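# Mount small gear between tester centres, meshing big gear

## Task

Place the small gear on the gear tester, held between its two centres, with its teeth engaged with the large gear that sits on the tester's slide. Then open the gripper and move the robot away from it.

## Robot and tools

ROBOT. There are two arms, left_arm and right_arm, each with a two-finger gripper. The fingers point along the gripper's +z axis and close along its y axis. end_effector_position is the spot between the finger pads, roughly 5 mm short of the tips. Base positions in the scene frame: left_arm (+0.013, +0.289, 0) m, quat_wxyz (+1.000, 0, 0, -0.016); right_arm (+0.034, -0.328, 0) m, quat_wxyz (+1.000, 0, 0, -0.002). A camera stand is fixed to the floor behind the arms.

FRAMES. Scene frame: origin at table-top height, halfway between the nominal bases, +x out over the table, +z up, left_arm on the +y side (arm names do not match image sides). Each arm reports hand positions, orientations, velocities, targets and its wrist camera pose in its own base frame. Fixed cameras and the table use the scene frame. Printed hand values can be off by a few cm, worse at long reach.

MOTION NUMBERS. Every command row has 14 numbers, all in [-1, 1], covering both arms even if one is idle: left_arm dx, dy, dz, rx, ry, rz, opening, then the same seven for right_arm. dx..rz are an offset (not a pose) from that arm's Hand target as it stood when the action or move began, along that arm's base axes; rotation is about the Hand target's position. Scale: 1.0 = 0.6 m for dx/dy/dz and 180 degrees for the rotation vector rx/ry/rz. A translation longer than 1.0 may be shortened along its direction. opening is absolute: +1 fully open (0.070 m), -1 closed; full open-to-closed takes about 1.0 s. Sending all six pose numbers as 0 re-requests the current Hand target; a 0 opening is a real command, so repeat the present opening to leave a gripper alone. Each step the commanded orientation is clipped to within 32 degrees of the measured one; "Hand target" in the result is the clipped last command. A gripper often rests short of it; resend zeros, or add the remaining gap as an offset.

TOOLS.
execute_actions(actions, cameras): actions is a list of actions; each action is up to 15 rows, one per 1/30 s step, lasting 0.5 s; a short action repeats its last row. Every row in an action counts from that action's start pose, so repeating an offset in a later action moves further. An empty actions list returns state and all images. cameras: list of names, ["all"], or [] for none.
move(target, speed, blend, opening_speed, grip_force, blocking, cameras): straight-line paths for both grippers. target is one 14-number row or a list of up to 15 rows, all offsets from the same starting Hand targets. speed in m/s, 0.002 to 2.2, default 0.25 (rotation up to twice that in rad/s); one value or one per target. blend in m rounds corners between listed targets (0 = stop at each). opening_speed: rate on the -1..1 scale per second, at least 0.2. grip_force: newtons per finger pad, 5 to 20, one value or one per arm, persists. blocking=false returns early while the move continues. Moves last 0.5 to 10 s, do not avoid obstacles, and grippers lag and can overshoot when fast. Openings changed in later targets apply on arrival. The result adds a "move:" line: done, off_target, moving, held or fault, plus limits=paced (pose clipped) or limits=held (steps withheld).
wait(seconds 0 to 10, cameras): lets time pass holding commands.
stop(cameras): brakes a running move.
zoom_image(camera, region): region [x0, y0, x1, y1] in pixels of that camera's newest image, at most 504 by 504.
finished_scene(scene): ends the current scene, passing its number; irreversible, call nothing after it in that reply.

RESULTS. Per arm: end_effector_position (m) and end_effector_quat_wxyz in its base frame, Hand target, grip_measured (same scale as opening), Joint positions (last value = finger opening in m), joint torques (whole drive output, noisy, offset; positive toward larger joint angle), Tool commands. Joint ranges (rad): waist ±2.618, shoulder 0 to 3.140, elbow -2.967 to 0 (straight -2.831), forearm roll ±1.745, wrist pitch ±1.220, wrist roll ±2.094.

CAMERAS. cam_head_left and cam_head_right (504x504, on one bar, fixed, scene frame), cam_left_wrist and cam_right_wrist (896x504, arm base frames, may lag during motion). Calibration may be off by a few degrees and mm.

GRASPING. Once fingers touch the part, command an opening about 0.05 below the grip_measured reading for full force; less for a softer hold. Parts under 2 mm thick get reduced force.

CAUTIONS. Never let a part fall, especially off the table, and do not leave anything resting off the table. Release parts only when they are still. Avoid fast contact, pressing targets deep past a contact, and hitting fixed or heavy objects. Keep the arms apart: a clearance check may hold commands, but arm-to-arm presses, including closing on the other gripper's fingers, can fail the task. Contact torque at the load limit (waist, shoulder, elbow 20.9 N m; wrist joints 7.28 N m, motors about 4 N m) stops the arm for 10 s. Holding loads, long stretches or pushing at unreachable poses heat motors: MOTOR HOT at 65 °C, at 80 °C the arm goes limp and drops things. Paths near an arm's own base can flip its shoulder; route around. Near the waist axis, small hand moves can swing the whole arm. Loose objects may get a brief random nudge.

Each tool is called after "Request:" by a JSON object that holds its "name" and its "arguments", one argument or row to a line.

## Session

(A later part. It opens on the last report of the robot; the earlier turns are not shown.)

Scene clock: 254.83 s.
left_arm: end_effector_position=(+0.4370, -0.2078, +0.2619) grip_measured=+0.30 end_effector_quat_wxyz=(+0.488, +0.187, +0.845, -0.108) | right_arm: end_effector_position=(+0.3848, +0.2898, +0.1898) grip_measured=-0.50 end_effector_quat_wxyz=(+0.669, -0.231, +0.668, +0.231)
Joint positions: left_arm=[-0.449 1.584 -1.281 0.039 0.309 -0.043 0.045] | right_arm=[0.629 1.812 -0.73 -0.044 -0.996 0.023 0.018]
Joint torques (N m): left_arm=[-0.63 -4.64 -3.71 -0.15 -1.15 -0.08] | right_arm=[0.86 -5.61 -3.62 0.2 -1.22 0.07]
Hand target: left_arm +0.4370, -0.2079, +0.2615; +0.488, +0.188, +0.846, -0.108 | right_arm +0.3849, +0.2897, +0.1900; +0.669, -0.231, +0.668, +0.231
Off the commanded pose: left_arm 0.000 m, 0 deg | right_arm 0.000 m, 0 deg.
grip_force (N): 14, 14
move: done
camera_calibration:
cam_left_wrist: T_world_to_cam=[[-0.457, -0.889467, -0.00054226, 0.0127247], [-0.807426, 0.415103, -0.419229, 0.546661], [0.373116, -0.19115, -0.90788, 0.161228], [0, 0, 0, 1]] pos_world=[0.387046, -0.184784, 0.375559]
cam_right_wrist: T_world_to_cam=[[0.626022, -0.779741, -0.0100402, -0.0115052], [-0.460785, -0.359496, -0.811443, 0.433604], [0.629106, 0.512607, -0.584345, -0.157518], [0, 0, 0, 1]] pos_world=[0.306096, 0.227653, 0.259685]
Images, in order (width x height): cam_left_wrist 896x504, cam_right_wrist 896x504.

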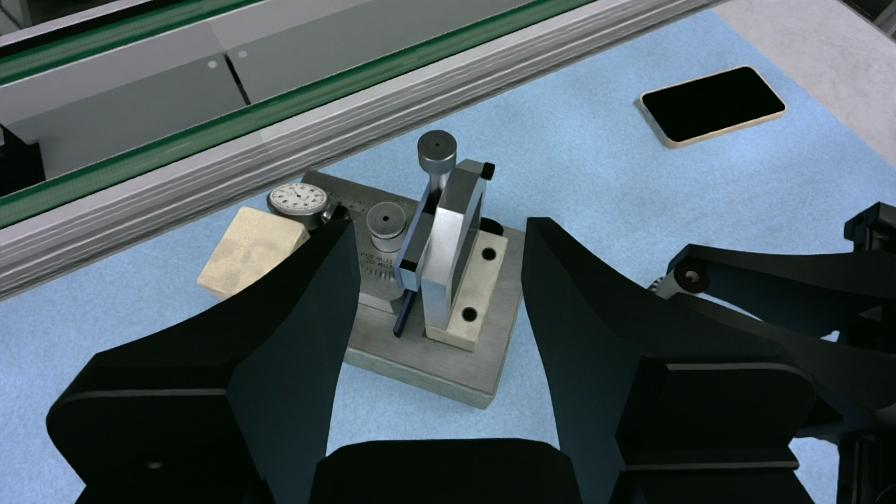

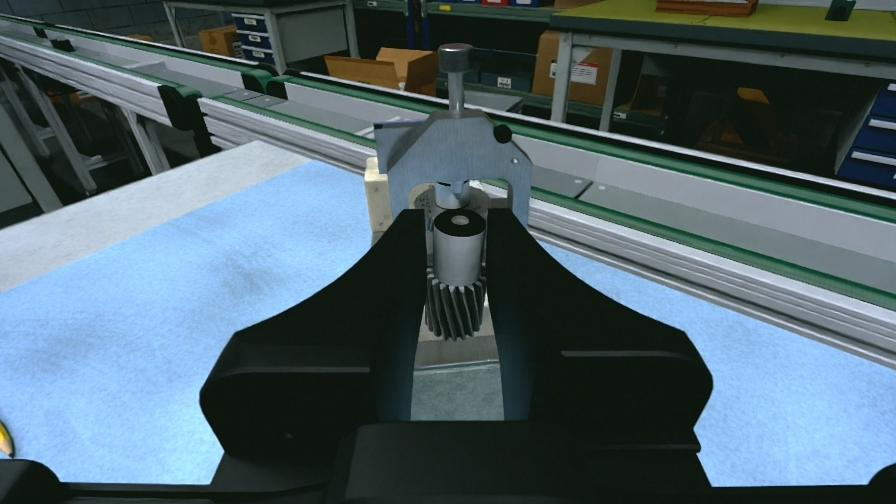

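Request:
{"name": "move", "arguments": {
  "target": [0.048,-0.023,-0.061,0,0,0,0.3,0,0,0,0,0,0,-1],
  "cameras": ["cam_left_wrist","cam_right_wrist"]
}}

Request:
{"name": "zoom_image", "arguments": {
  "camera": "cam_left_wrist",
  "region": [300, 50, 600, 350]
}}

Request:
{"name": "zoom_image", "arguments": {
  "camera": "cam_right_wrist",
  "region": [370, 0, 550, 200]
}}

Scene clock: 264.67 s.
left_arm: end_effector_position=(+0.4659, -0.2218, +0.2246) grip_measured=+0.30 end_effector_quat_wxyz=(+0.488, +0.187, +0.846, -0.108) | right_arm: end_effector_position=(+0.3848, +0.2898, +0.1898) grip_measured=-0.50 end_effector_quat_wxyz=(+0.669, -0.231, +0.668, +0.231)
Joint positions: left_arm=[-0.449 1.719 -1.3 0.06 0.194 -0.065 0.045] | right_arm=[0.629 1.812 -0.73 -0.044 -0.996 0.023 0.018]
Joint torques (N m): left_arm=[0.17 -6.38 -3.55 -0.1 -1.14 -0.11] | right_arm=[0.86 -5.61 -3.63 0.2 -1.22 0.03]
Hand target: left_arm +0.4658, -0.2217, +0.2249; +0.488, +0.188, +0.846, -0.108 | right_arm +0.3849, +0.2897, +0.1900; +0.669, -0.231, +0.668, +0.231
Off the commanded pose: left_arm 0.000 m, 0 deg | right_arm 0.000 m, 0 deg.
grip_force (N): 14, 14
move: done
camera_calibration:
cam_left_wrist: T_world_to_cam=[[-0.457052, -0.88944, -0.00030804, 0.0134533], [-0.807918, 0.415305, -0.41808, 0.560152], [0.371985, -0.190835, -0.90841, 0.114673], [0, 0, 0, 1]] pos_world=[0.416048, -0.198784, 0.338363]
cam_right_wrist: T_world_to_cam=[[0.626022, -0.779741, -0.0100402, -0.0115052], [-0.460785, -0.359496, -0.811443, 0.433604], [0.629106, 0.512607, -0.584345, -0.157518], [0, 0, 0, 1]] pos_world=[0.306096, 0.227653, 0.259685]
Images, in order (width x height): cam_left_wrist 896x504, cam_right_wrist 896x504.

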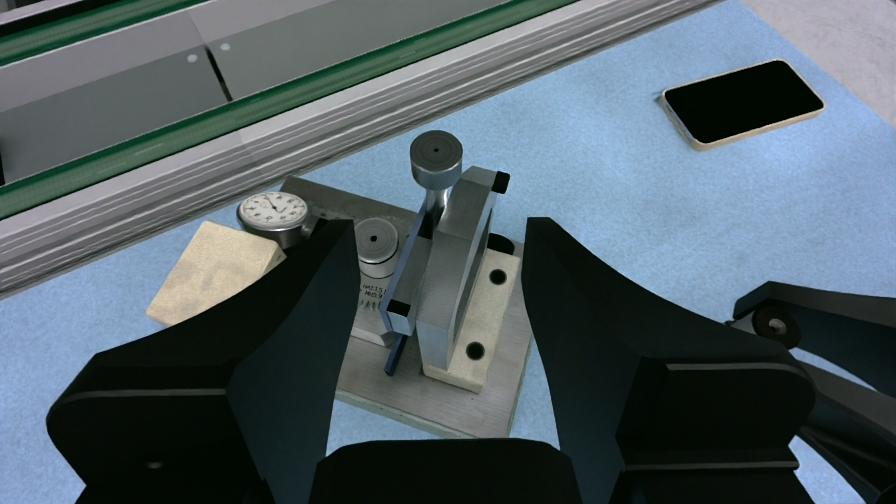

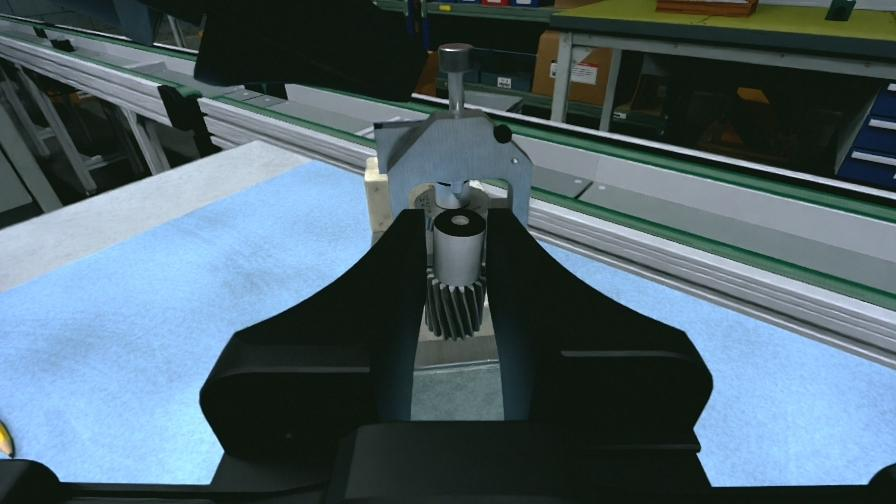

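Scaled by 1.680 from the camera's 896x504 image, which has a finer 1280x720 frame.

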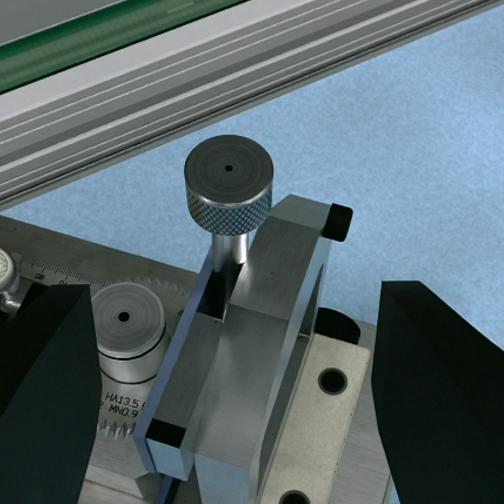

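Scaled by 2.520 from the camera's 896x504 image, which has a finer 1280x720 frame.

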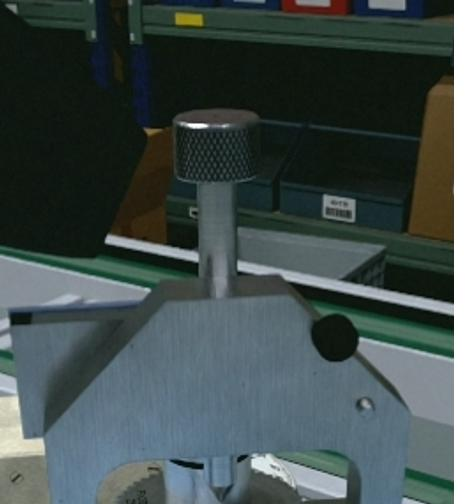

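Request:
{"name": "move", "arguments": {
  "target": [
    [0.0575,-0.027,-0.021,0,0,0,0.3,0,0,0,0,0,0,-1],
    [0.0575,-0.027,-0.021,0,0,0,-1,0,0,0,0,0,0,-1]
  ],
  "speed": 0.12,
  "opening_speed": 1.0,
  "cameras": ["cam_left_wrist","cam_right_wrist"]
}}

Request:
{"name": "zoom_image", "arguments": {
  "camera": "cam_right_wrist",
  "region": [330, 0, 580, 200]
}}

Scene clock: 278.07 s.
left_arm: end_effector_position=(+0.5007, -0.2376, +0.2122) grip_measured=-0.60 end_effector_quat_wxyz=(+0.488, +0.187, +0.846, -0.108) | right_arm: end_effector_position=(+0.3848, +0.2898, +0.1898) grip_measured=-0.50 end_effector_quat_wxyz=(+0.669, -0.231, +0.668, +0.231)
Joint positions: left_arm=[-0.447 1.86 -1.448 0.054 0.2 -0.059 0.014] | right_arm=[0.629 1.812 -0.73 -0.044 -0.996 0.023 0.018]
Joint torques (N m): left_arm=[-2.35 -7.25 -2.67 -0.23 -1.15 0.17] | right_arm=[0.87 -5.6 -3.62 0.2 -1.22 -0.05]
Hand target: left_arm +0.5003, -0.2379, +0.2123; +0.488, +0.188, +0.846, -0.108 | right_arm +0.3849, +0.2897, +0.1900; +0.669, -0.231, +0.668, +0.231
Off the commanded pose: left_arm 0.000 m, 0 deg | right_arm 0.000 m, 0 deg.
grip_force (N): 14, 14
move: done
camera_calibration:
cam_left_wrist: T_world_to_cam=[[-0.45625, -0.889851, -0.000218983, 0.0146862], [-0.808233, 0.414506, -0.418263, 0.589594], [0.372283, -0.190656, -0.908326, 0.087252], [0, 0, 0, 1]] pos_world=[0.450747, -0.214686, 0.325862]
cam_right_wrist: T_world_to_cam=[[0.626022, -0.779741, -0.0100402, -0.0115052], [-0.460785, -0.359496, -0.811443, 0.433604], [0.629106, 0.512607, -0.584345, -0.157518], [0, 0, 0, 1]] pos_world=[0.306096, 0.227653, 0.259685]
Images, in order (width x height): cam_left_wrist 896x504, cam_right_wrist 896x504.

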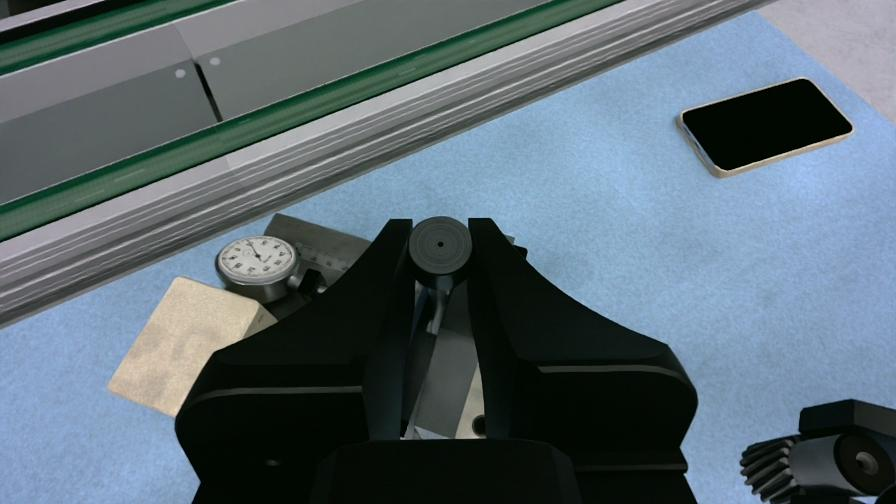

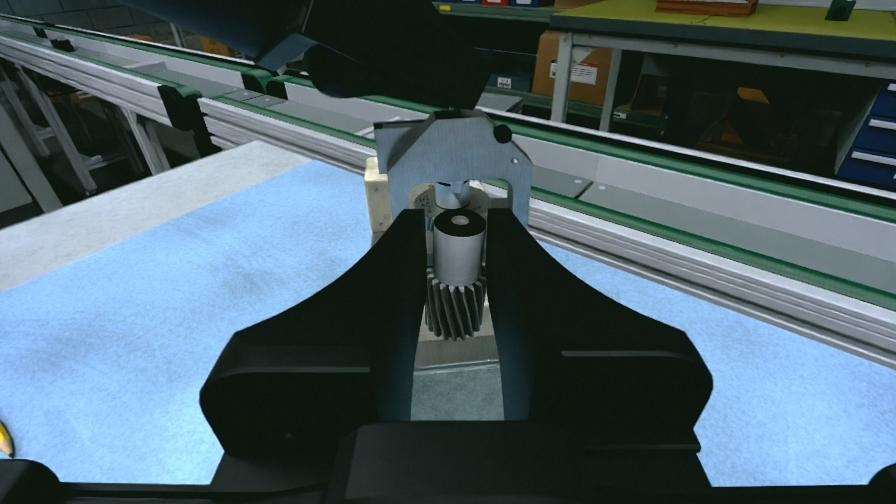

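Scaled by 2.016 from the camera's 896x504 image, which has a finer 1280x720 frame.

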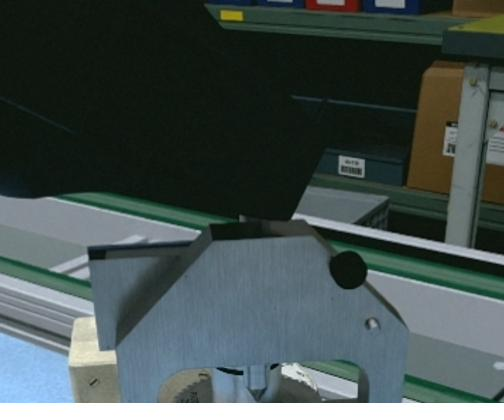

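Request:
{"name": "move", "arguments": {
  "target": [0,0,0.022,0,0,0,-1,0,0,0,0,0,0,-1],
  "speed": 0.04,
  "grip_force": [20, 14],
  "cameras": ["cam_right_wrist"]
}}

Request:
{"name": "zoom_image", "arguments": {
  "camera": "cam_right_wrist",
  "region": [330, 30, 580, 280]
}}

Scene clock: 282.30 s.
left_arm: end_effector_position=(+0.5004, -0.2374, +0.2235) grip_measured=-0.61 end_effector_quat_wxyz=(+0.486, +0.188, +0.847, -0.107) | right_arm: end_effector_position=(+0.3848, +0.2898, +0.1898) grip_measured=-0.50 end_effector_quat_wxyz=(+0.669, -0.231, +0.668, +0.231)
Joint positions: left_arm=[-0.447 1.852 -1.485 0.044 0.251 -0.048 0.014] | right_arm=[0.629 1.812 -0.73 -0.044 -0.996 0.023 0.018]
Joint torques (N m): left_arm=[-5.13 -10.96 -5.03 -0.91 -2.35 0.26] | right_arm=[0.86 -5.61 -3.61 0.2 -1.22 -0.06]
Hand target: left_arm +0.5003, -0.2379, +0.2255; +0.488, +0.188, +0.846, -0.108 | right_arm +0.3849, +0.2897, +0.1900; +0.669, -0.231, +0.668, +0.231
Off the commanded pose: left_arm 0.002 m, 0 deg | right_arm 0.000 m, 0 deg.
grip_force (N): 20, 14
move: done
camera_calibration:
cam_right_wrist: T_world_to_cam=[[0.626022, -0.779741, -0.0100402, -0.0115052], [-0.460785, -0.359496, -0.811443, 0.433604], [0.629106, 0.512607, -0.584345, -0.157518], [0, 0, 0, 1]] pos_world=[0.306096, 0.227653, 0.259685]
Images, in order (width x height): cam_right_wrist 896x504.

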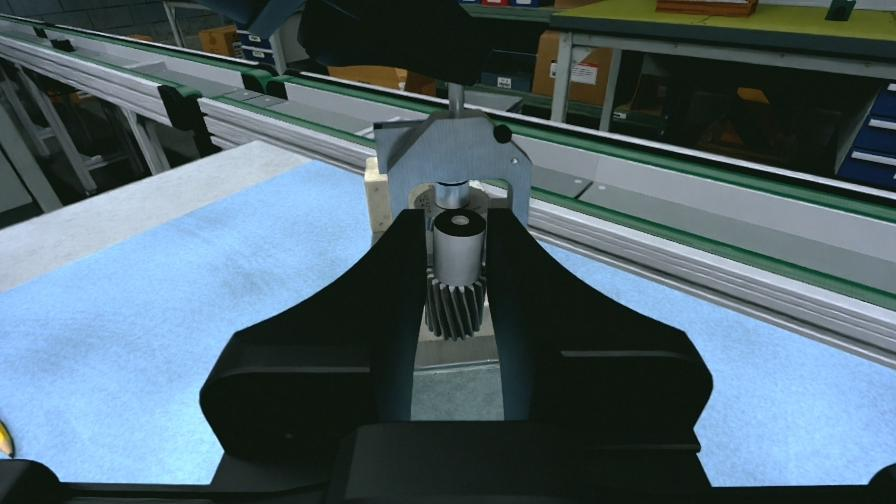

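Scaled by 2.016 from the camera's 896x504 image, which has a finer 1280x720 frame.

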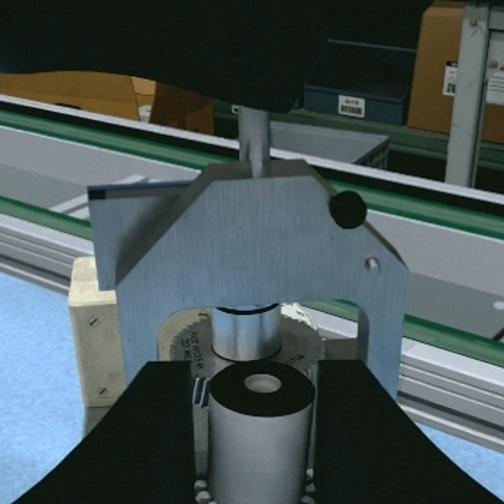

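Request:
{"name": "move", "arguments": {
  "target": [0,0,0.006,0,0,0,-1,0.1083,0.0863,-0.0725,0,0,0,-1],
  "speed": 0.12,
  "cameras": ["cam_right_wrist","cam_left_wrist"]
}}

Request:
{"name": "zoom_image", "arguments": {
  "camera": "cam_right_wrist",
  "region": [330, 30, 580, 350]
}}

Request:
{"name": "zoom_image", "arguments": {
  "camera": "cam_left_wrist",
  "region": [330, 180, 730, 504]
}}

Scene clock: 302.33 s.
left_arm: end_effector_position=(+0.5005, -0.2375, +0.2284) grip_measured=-0.61 end_effector_quat_wxyz=(+0.487, +0.187, +0.846, -0.108) | right_arm: end_effector_position=(+0.4502, +0.3414, +0.1464) grip_measured=-0.50 end_effector_quat_wxyz=(+0.669, -0.231, +0.668, +0.231)
Joint positions: left_arm=[-0.447 1.848 -1.497 0.042 0.263 -0.046 0.014] | right_arm=[0.639 2.135 -1.076 -0.031 -0.973 0.018 0.018]
Joint torques (N m): left_arm=[-5.58 -11.17 -5.73 -0.94 -3.17 0.27] | right_arm=[0.78 -7.18 -2.88 0.19 -1.58 -0.06]
Hand target: left_arm +0.5003, -0.2379, +0.2291; +0.488, +0.188, +0.846, -0.108 | right_arm +0.4499, +0.3415, +0.1465; +0.669, -0.231, +0.668, +0.231
Off the commanded pose: left_arm 0.001 m, 0 deg | right_arm 0.000 m, 0 deg.
grip_force (N): 20, 14
move: done
camera_calibration:
cam_left_wrist: T_world_to_cam=[[-0.456124, -0.889916, 0.0000151009, 0.0145388], [-0.808897, 0.414591, -0.416893, 0.596265], [0.370994, -0.190167, -0.908955, 0.102962], [0, 0, 0, 1]] pos_world=[0.45075, -0.214687, 0.342166]
cam_right_wrist: T_world_to_cam=[[0.625539, -0.780112, -0.0112744, -0.0120358], [-0.461619, -0.358426, -0.811443, 0.447036], [0.628975, 0.512793, -0.584323, -0.250417], [0, 0, 0, 1]] pos_world=[0.371395, 0.279252, 0.216284]
Images, in order (width x height): cam_left_wrist 896x504, cam_right_wrist 896x504.

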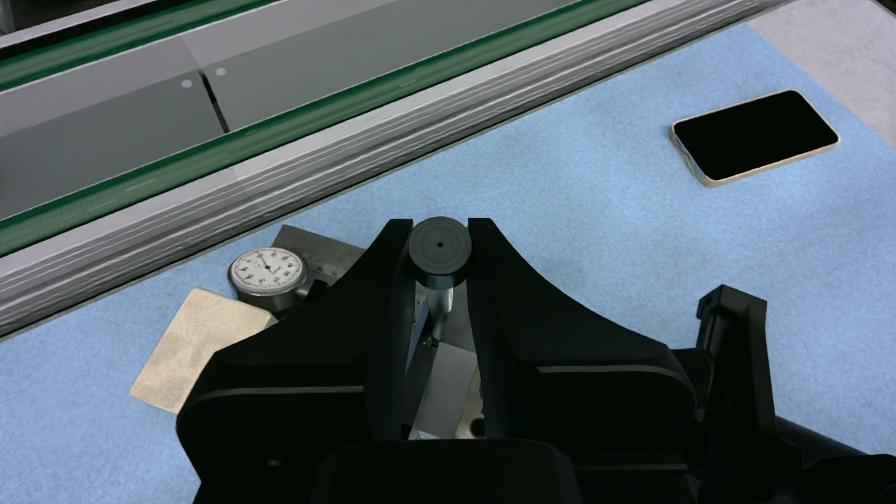

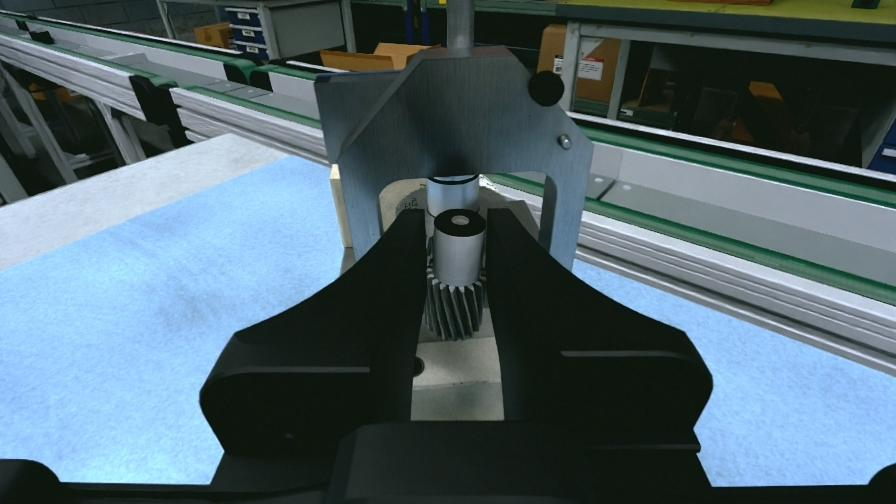

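Scaled by 1.575 from the camera's 896x504 image, which has a finer 1280x720 frame.

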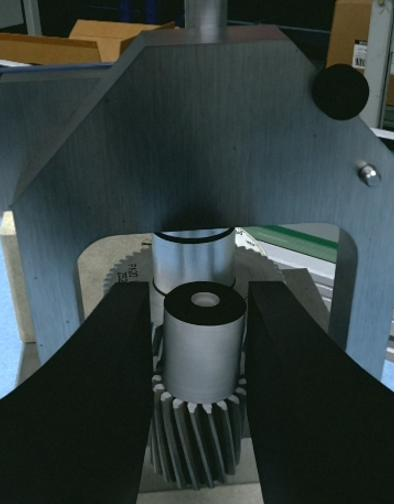

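Scaled by 1.260 from the camera's 896x504 image, which has a finer 1280x720 frame.

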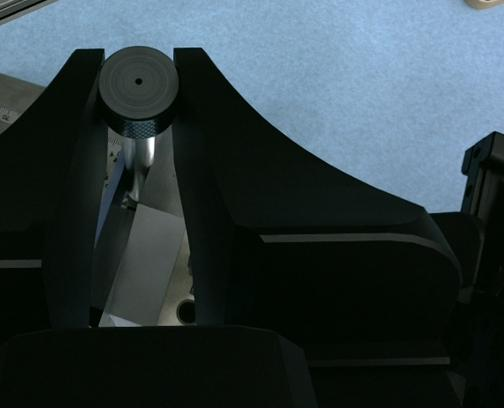

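Request:
{"name": "move", "arguments": {
  "target": [
    [0,0,0.003,0,0,0,-1,0,0,0.005,0,0,0,-1],
    [0,0,0.003,0,0,0,-1,0.0267,0.02,0.005,0,0,0,-1]
  ],
  "speed": 0.06,
  "cameras": ["cam_right_wrist"]
}}

Request:
{"name": "zoom_image", "arguments": {
  "camera": "cam_right_wrist",
  "region": [340, 80, 580, 360]
}}

Scene clock: 323.67 s.
left_arm: end_effector_position=(+0.5005, -0.2375, +0.2308) grip_measured=-0.61 end_effector_quat_wxyz=(+0.488, +0.187, +0.846, -0.108) | right_arm: end_effector_position=(+0.4663, +0.3533, +0.1488) grip_measured=-0.50 end_effector_quat_wxyz=(+0.668, -0.231, +0.669, +0.230)
Joint positions: left_arm=[-0.447 1.846 -1.503 0.041 0.269 -0.045 0.014] | right_arm=[0.639 2.174 -1.177 -0.032 -0.909 0.019 0.018]
Joint torques (N m): left_arm=[-5.78 -11.28 -5.81 -0.97 -3.17 0.28] | right_arm=[0.48 -7.96 -3.35 -0.02 -1.95 0.19]
Hand target: left_arm +0.5003, -0.2379, +0.2309; +0.488, +0.188, +0.846, -0.108 | right_arm +0.4659, +0.3535, +0.1495; +0.669, -0.231, +0.668, +0.231
Off the commanded pose: left_arm 0.000 m, 0 deg | right_arm 0.001 m, 0 deg.
grip_force (N): 20, 14
move: done
camera_calibration:
cam_right_wrist: T_world_to_cam=[[0.625169, -0.780424, -0.0101221, -0.0127187], [-0.462424, -0.359921, -0.810321, 0.461464], [0.628751, 0.511268, -0.585898, -0.264416], [0, 0, 0, 1]] pos_world=[0.387595, 0.291352, 0.218885]
Images, in order (width x height): cam_right_wrist 896x504.

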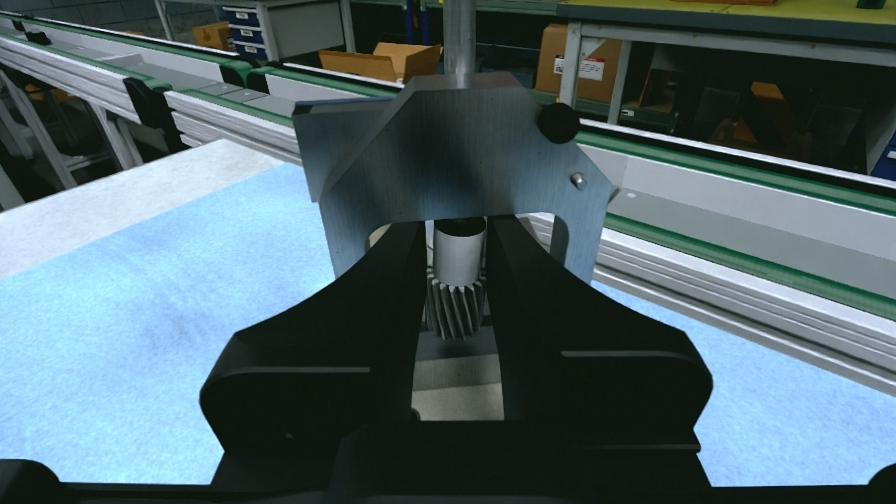

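Scaled by 1.800 from the camera's 896x504 image, which has a finer 1280x720 frame.

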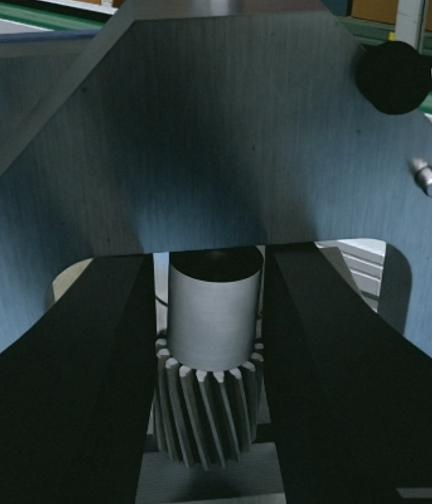

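Request:
{"name": "move", "arguments": {
  "target": [0,0,0,0,0,0,-1,0.0113,0.0088,0,0,0,0,-1],
  "speed": 0.04,
  "cameras": ["cam_right_wrist","cam_left_wrist"]
}}

Request:
{"name": "zoom_image", "arguments": {
  "camera": "cam_right_wrist",
  "region": [340, 80, 580, 360]
}}

Request:
{"name": "zoom_image", "arguments": {
  "camera": "cam_left_wrist",
  "region": [360, 230, 560, 440]
}}

Scene clock: 340.47 s.
left_arm: end_effector_position=(+0.5005, -0.2375, +0.2308) grip_measured=-0.61 end_effector_quat_wxyz=(+0.488, +0.187, +0.846, -0.108) | right_arm: end_effector_position=(+0.4730, +0.3581, +0.1482) grip_measured=-0.50 end_effector_quat_wxyz=(+0.668, -0.231, +0.669, +0.230)
Joint positions: left_arm=[-0.447 1.846 -1.503 0.041 0.269 -0.045 0.014] | right_arm=[0.639 2.195 -1.219 -0.032 -0.887 0.02 0.017]
Joint torques (N m): left_arm=[-5.78 -11.35 -5.77 -0.97 -3.31 0.2] | right_arm=[2.34 -11.69 -7.42 0.05 -4.41 0.32]
Hand target: left_arm +0.5003, -0.2379, +0.2309; +0.488, +0.188, +0.846, -0.108 | right_arm +0.4727, +0.3588, +0.1495; +0.669, -0.231, +0.668, +0.231
Off the commanded pose: left_arm 0.000 m, 0 deg | right_arm 0.002 m, 0 deg.
grip_force (N): 20, 14
move: done
camera_calibration:
cam_left_wrist: T_world_to_cam=[[-0.456143, -0.889907, -0.0000582816, 0.0146178], [-0.80839, 0.414387, -0.418078, 0.597233], [0.372075, -0.190656, -0.908411, 0.104327], [0, 0, 0, 1]] pos_world=[0.450648, -0.214586, 0.344463]
cam_right_wrist: T_world_to_cam=[[0.624816, -0.780702, -0.0104649, -0.0128546], [-0.463553, -0.360142, -0.809578, 0.466315], [0.62827, 0.510689, -0.586919, -0.270905], [0, 0, 0, 1]] pos_world=[0.394395, 0.296252, 0.218384]
Images, in order (width x height): cam_left_wrist 896x504, cam_right_wrist 896x504.

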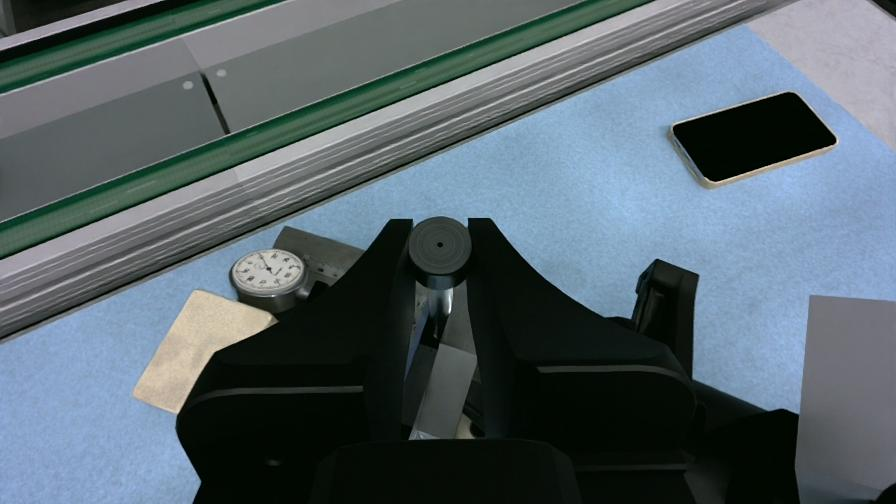

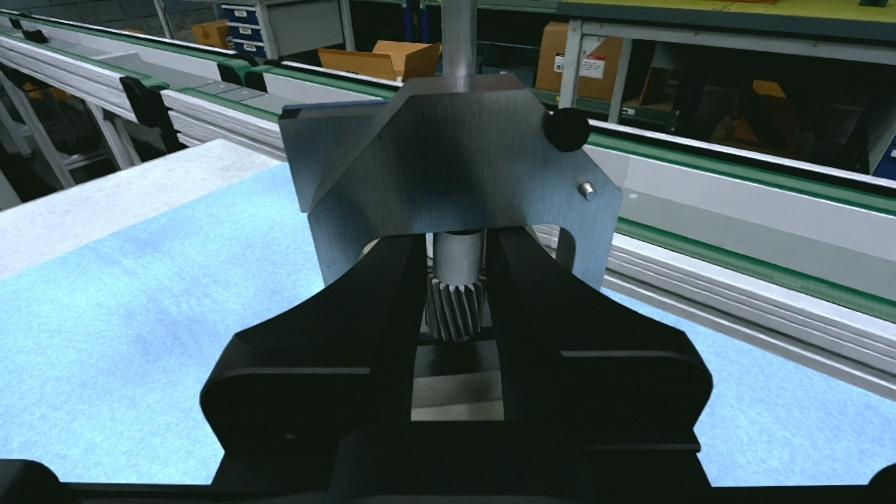

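Scaled by 1.800 from the camera's 896x504 image, which has a finer 1280x720 frame.

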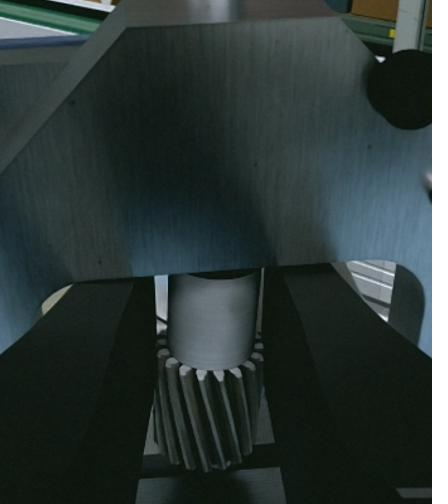

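Scaled by 2.400 from the camera's 896x504 image, which has a finer 1280x720 frame.

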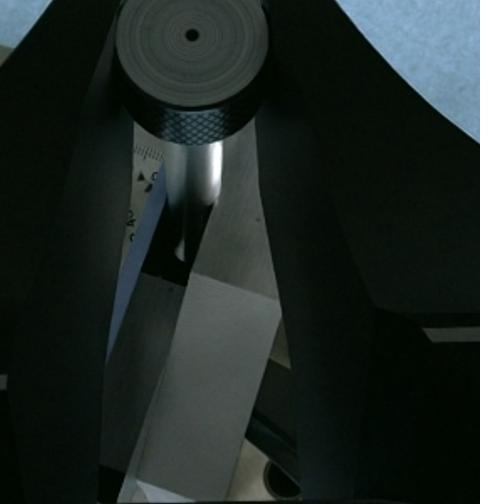

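Request:
{"name": "move", "arguments": {
  "target": [
    [0,0,0,0,0,0,-1,0,0,-0.005,0,0,0,-1],
    [0,0,0,0,0,0,-1,0,0,-0.0075,0,0,0,-1]
  ],
  "speed": 0.02,
  "cameras": ["cam_right_wrist"]
}}

Request:
{"name": "zoom_image", "arguments": {
  "camera": "cam_right_wrist",
  "region": [340, 80, 580, 360]
}}

Scene clock: 352.77 s.
left_arm: end_effector_position=(+0.5005, -0.2375, +0.2308) grip_measured=-0.61 end_effector_quat_wxyz=(+0.488, +0.187, +0.846, -0.108) | right_arm: end_effector_position=(+0.4729, +0.3588, +0.1480) grip_measured=-0.50 end_effector_quat_wxyz=(+0.671, -0.230, +0.665, +0.232)
Joint positions: left_arm=[-0.447 1.846 -1.503 0.041 0.269 -0.045 0.014] | right_arm=[0.64 2.203 -1.22 -0.032 -0.905 0.02 0.017]
Joint torques (N m): left_arm=[-5.8 -11.23 -5.3 -0.98 -3.07 0.09] | right_arm=[3.35 -9.76 -5.96 -0.27 -3.07 0]
Hand target: left_arm +0.5003, -0.2379, +0.2309; +0.488, +0.188, +0.846, -0.108 | right_arm +0.4727, +0.3588, +0.1450; +0.669, -0.231, +0.668, +0.231
Off the commanded pose: left_arm 0.000 m, 0 deg | right_arm 0.003 m, 0 deg.
grip_force (N): 20, 14
move: done
camera_calibration:
cam_right_wrist: T_world_to_cam=[[0.625864, -0.779861, -0.0104794, -0.0130113], [-0.455946, -0.354944, -0.816167, 0.461869], [0.632777, 0.515588, -0.577722, -0.276503], [0, 0, 0, 1]] pos_world=[0.393696, 0.296353, 0.217084]
Images, in order (width x height): cam_right_wrist 896x504.

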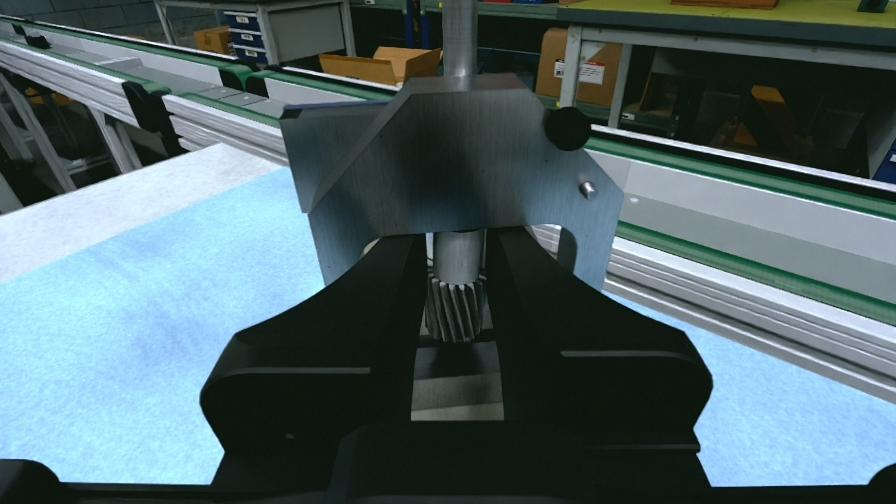

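Scaled by 1.800 from the camera's 896x504 image, which has a finer 1280x720 frame.

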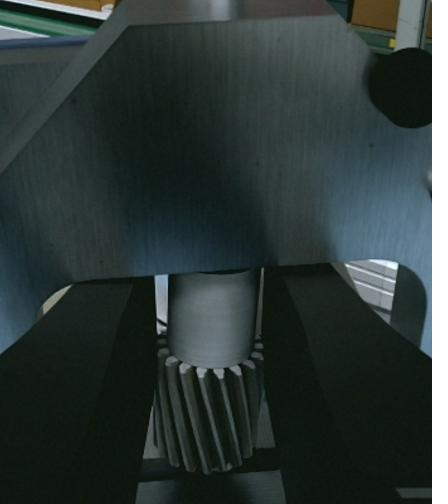

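Request:
{"name": "move", "arguments": {
  "target": [0,0,0,0,0,0,-1,-0.0105,-0.0082,0.001,0,0,0,-1],
  "speed": 0.04
}}

Scene clock: 360.90 s.
left_arm: end_effector_position=(+0.5005, -0.2375, +0.2308) grip_measured=-0.61 end_effector_quat_wxyz=(+0.488, +0.187, +0.846, -0.108) | right_arm: end_effector_position=(+0.4662, +0.3539, +0.1453) grip_measured=-0.50 end_effector_quat_wxyz=(+0.668, -0.231, +0.668, +0.231)
Joint positions: left_arm=[-0.447 1.846 -1.503 0.041 0.269 -0.045 0.014] | right_arm=[0.64 2.185 -1.177 -0.032 -0.921 0.02 0.018]
Joint torques (N m): left_arm=[-5.75 -11.05 -5.05 -0.94 -3.37 0.05] | right_arm=[-0.4 -7.3 -3.39 0.04 -1.47 -0.07]
Hand target: left_arm +0.5003, -0.2379, +0.2309; +0.488, +0.188, +0.846, -0.108 | right_arm +0.4664, +0.3539, +0.1456; +0.669, -0.231, +0.668, +0.231
Off the commanded pose: left_arm 0.000 m, 0 deg | right_arm 0.000 m, 0 deg.
grip_force (N): 20, 14
move: done

Request:
{"name": "move", "arguments": {
  "target": [
    [0,0,0,0,0,0,-1,0,0,0.0025,0,0,0.036,-1],
    [0,0,0,0,0,0,-1,0.0139,0.0106,0.0025,0,0,0.036,-1]
  ],
  "speed": 0.04,
  "cameras": ["cam_right_wrist"]
}}

Request:
{"name": "zoom_image", "arguments": {
  "camera": "cam_right_wrist",
  "region": [320, 80, 600, 360]
}}

Scene clock: 387.47 s.
left_arm: end_effector_position=(+0.5005, -0.2375, +0.2308) grip_measured=-0.61 end_effector_quat_wxyz=(+0.488, +0.187, +0.846, -0.108) | right_arm: end_effector_position=(+0.4754, +0.3597, +0.1470) grip_measured=-0.50 end_effector_quat_wxyz=(+0.655, -0.268, +0.654, +0.268)
Joint positions: left_arm=[-0.447 1.846 -1.503 0.041 0.269 -0.045 0.014] | right_arm=[0.572 2.214 -1.248 -0.263 -0.897 0.166 0.018]
Joint torques (N m): left_arm=[-5.82 -10.93 -4.95 -0.9 -3.37 0.02] | right_arm=[1.32 -7.56 -3.33 0.12 -1.51 0.17]
Hand target: left_arm +0.5003, -0.2379, +0.2309; +0.488, +0.188, +0.846, -0.108 | right_arm +0.4747, +0.3602, +0.1471; +0.655, -0.268, +0.654, +0.268
Off the commanded pose: left_arm 0.000 m, 0 deg | right_arm 0.001 m, 0 deg.
grip_force (N): 20, 14
move: done
camera_calibration:
cam_right_wrist: T_world_to_cam=[[0.708913, -0.705218, -0.0105265, -0.0801363], [-0.418095, -0.408172, -0.811537, 0.462944], [0.568014, 0.57971, -0.584206, -0.270399], [0, 0, 0, 1]] pos_world=[0.403954, 0.2892, 0.216884]
Images, in order (width x height): cam_right_wrist 896x504.

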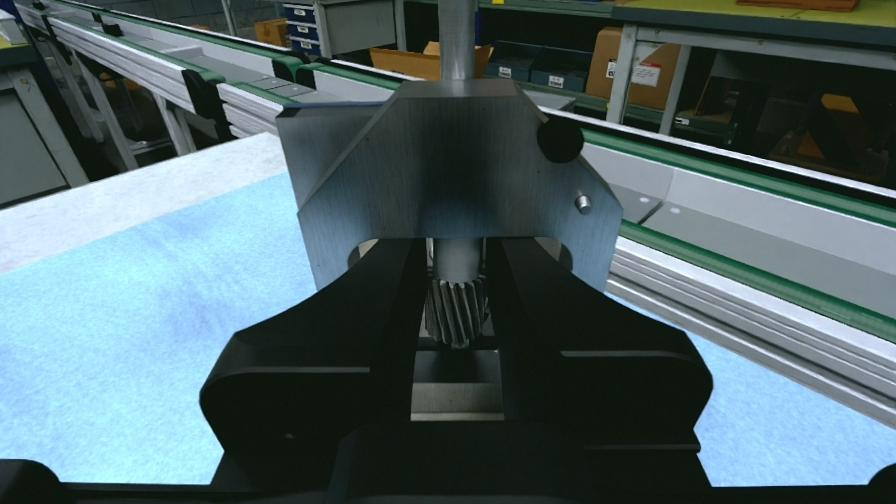

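Scaled by 1.800 from the camera's 896x504 image, which has a finer 1280x720 frame.

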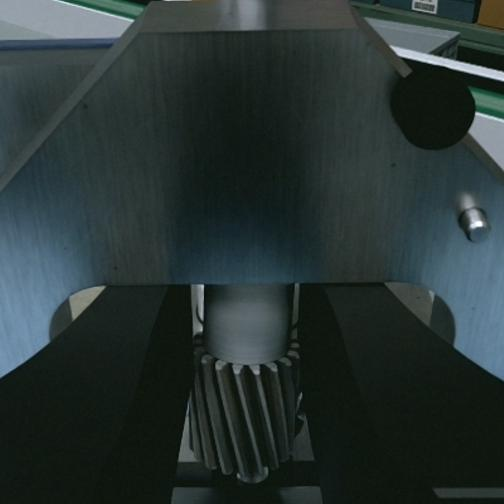

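Request:
{"name": "move", "arguments": {
  "target": [
    [0,0,0,0,0,0,-1,-0.04,-0.0385,0,0,0,0,-1],
    [0,0,0,0,0,0,-1,-0.04,-0.0385,-0.03,0,0,0,-1]
  ],
  "speed": 0.06,
  "cameras": ["cam_right_wrist"]
}}

Request:
{"name": "zoom_image", "arguments": {
  "camera": "cam_right_wrist",
  "region": [320, 80, 600, 430]
}}

Scene clock: 433.57 s.
left_arm: end_effector_position=(+0.5005, -0.2375, +0.2308) grip_measured=-0.61 end_effector_quat_wxyz=(+0.488, +0.187, +0.846, -0.108) | right_arm: end_effector_position=(+0.4505, +0.3375, +0.1285) grip_measured=-0.50 end_effector_quat_wxyz=(+0.654, -0.269, +0.654, +0.268)
Joint positions: left_arm=[-0.447 1.846 -1.503 0.041 0.269 -0.045 0.014] | right_arm=[0.555 2.188 -1.079 -0.261 -1.038 0.134 0.018]
Joint torques (N m): left_arm=[-5.79 -10.54 -4.82 -0.8 -3.09 -0.07] | right_arm=[0.14 -7.31 -2.97 0.27 -1.27 0.04]
Hand target: left_arm +0.5003, -0.2379, +0.2309; +0.488, +0.188, +0.846, -0.108 | right_arm +0.4507, +0.3371, +0.1291; +0.655, -0.268, +0.654, +0.268
Off the commanded pose: left_arm 0.000 m, 0 deg | right_arm 0.001 m, 0 deg.
grip_force (N): 20, 14
move: done
camera_calibration:
cam_right_wrist: T_world_to_cam=[[0.710535, -0.703581, -0.0106947, -0.0797076], [-0.41752, -0.409316, -0.811257, 0.428535], [0.566407, 0.580892, -0.584592, -0.253878], [0, 0, 0, 1]] pos_world=[0.379355, 0.266801, 0.198384]
Images, in order (width x height): cam_right_wrist 896x504.

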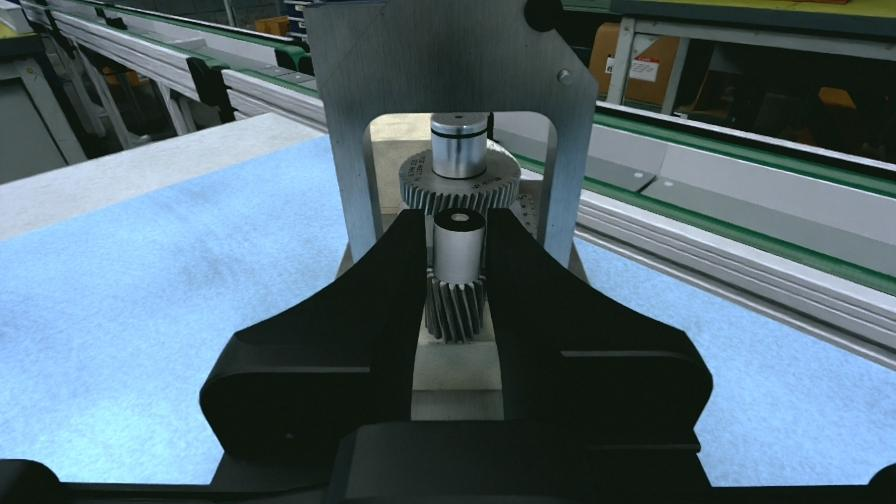

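Scaled by 1.440 from the camera's 896x504 image, which has a finer 1280x720 frame.

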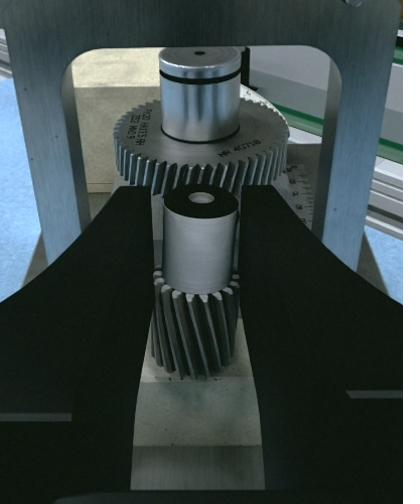

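Request:
{"name": "move", "arguments": {
  "target": [
    [0,0,0.003,0,0,0,-1,0,0,0.0398,0,0,0,-1],
    [0,0,0.003,0,0,0,-1,0.0317,0.0305,0.0398,0,0,0,-1]
  ],
  "speed": 0.06,
  "cameras": ["cam_right_wrist"]
}}

Request:
{"name": "zoom_image", "arguments": {
  "camera": "cam_right_wrist",
  "region": [320, 80, 600, 430]
}}

Scene clock: 455.40 s.
left_arm: end_effector_position=(+0.5108, -0.2232, +0.2269) grip_measured=-0.58 end_effector_quat_wxyz=(+0.488, +0.177, +0.849, -0.097) | right_arm: end_effector_position=(+0.4693, +0.3556, +0.1616) grip_measured=-0.50 end_effector_quat_wxyz=(+0.664, -0.266, +0.644, +0.272)
Joint positions: left_arm=[-0.417 1.862 -1.513 0.047 0.267 -0.044 0.015] | right_arm=[0.569 2.175 -1.215 -0.267 -0.921 0.168 0.017]
Joint torques (N m): left_arm=[-4.29 -10.2 -3.5 -0.52 -1.45 0.16] | right_arm=[3.17 2.92 -6.78 0.11 4.99 0.28]
Hand target: left_arm +0.5108, -0.2233, +0.2264; +0.488, +0.177, +0.849, -0.098 (not the last commanded pose) | right_arm +0.4697, +0.3554, +0.1530; +0.655, -0.268, +0.654, +0.268
Tool commands: left_gripper/opening=-1.0 right_gripper/opening=-1.0
Off the commanded pose: left_arm 0.019 m, 2 deg | right_arm 0.009 m, 2 deg.
TORQUE FAULT: the external load on joint 1 (waist) of the left arm reached its load limit, and that arm stopped. A torque fault puts only its own arm into a fault stop. That arm's remaining commands of this call were not run. That arm may still press on what stopped it. That arm is still stopped at the end of this call. That arm stays stopped for about 9 more seconds. Until then a move that you send moves the other arm only, and its call returns only when the move has ended. Once the stop has ended, the next robot result says so. If the stop ends while you think or write, that arm runs what you send next, counted from a new Hand target: where the arm stands when the stop ends. While its stop runs, that arm, its gripper or tool too, takes no new command. Until it ends, the stop uses up actions while you think or wait. An arm that is not stopped still takes commands.
grip_force (N): 20, 14
move: fault (left_arm), off_target (right_arm)
camera_calibration:
cam_right_wrist: T_world_to_cam=[[0.711947, -0.702175, -0.00904222, -0.0813337], [-0.399443, -0.394345, -0.82761, 0.459541], [0.577561, 0.592826, -0.561231, -0.268874], [0, 0, 0, 1]] pos_world=[0.396757, 0.283502, 0.228684]
Images, in order (width x height): cam_right_wrist 896x504.

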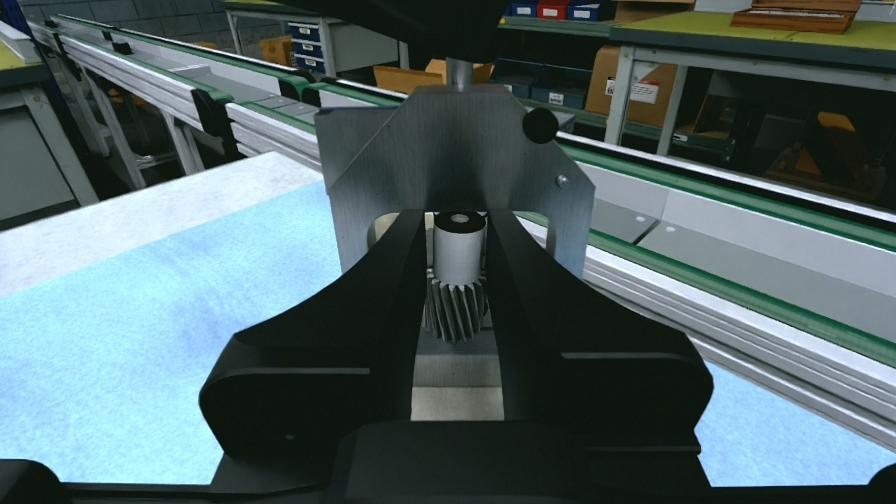

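Scaled by 1.440 from the camera's 896x504 image, which has a finer 1280x720 frame.

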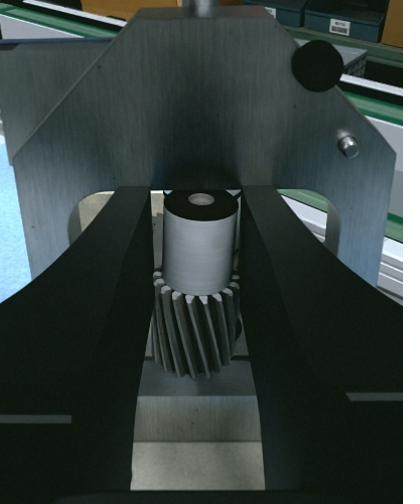

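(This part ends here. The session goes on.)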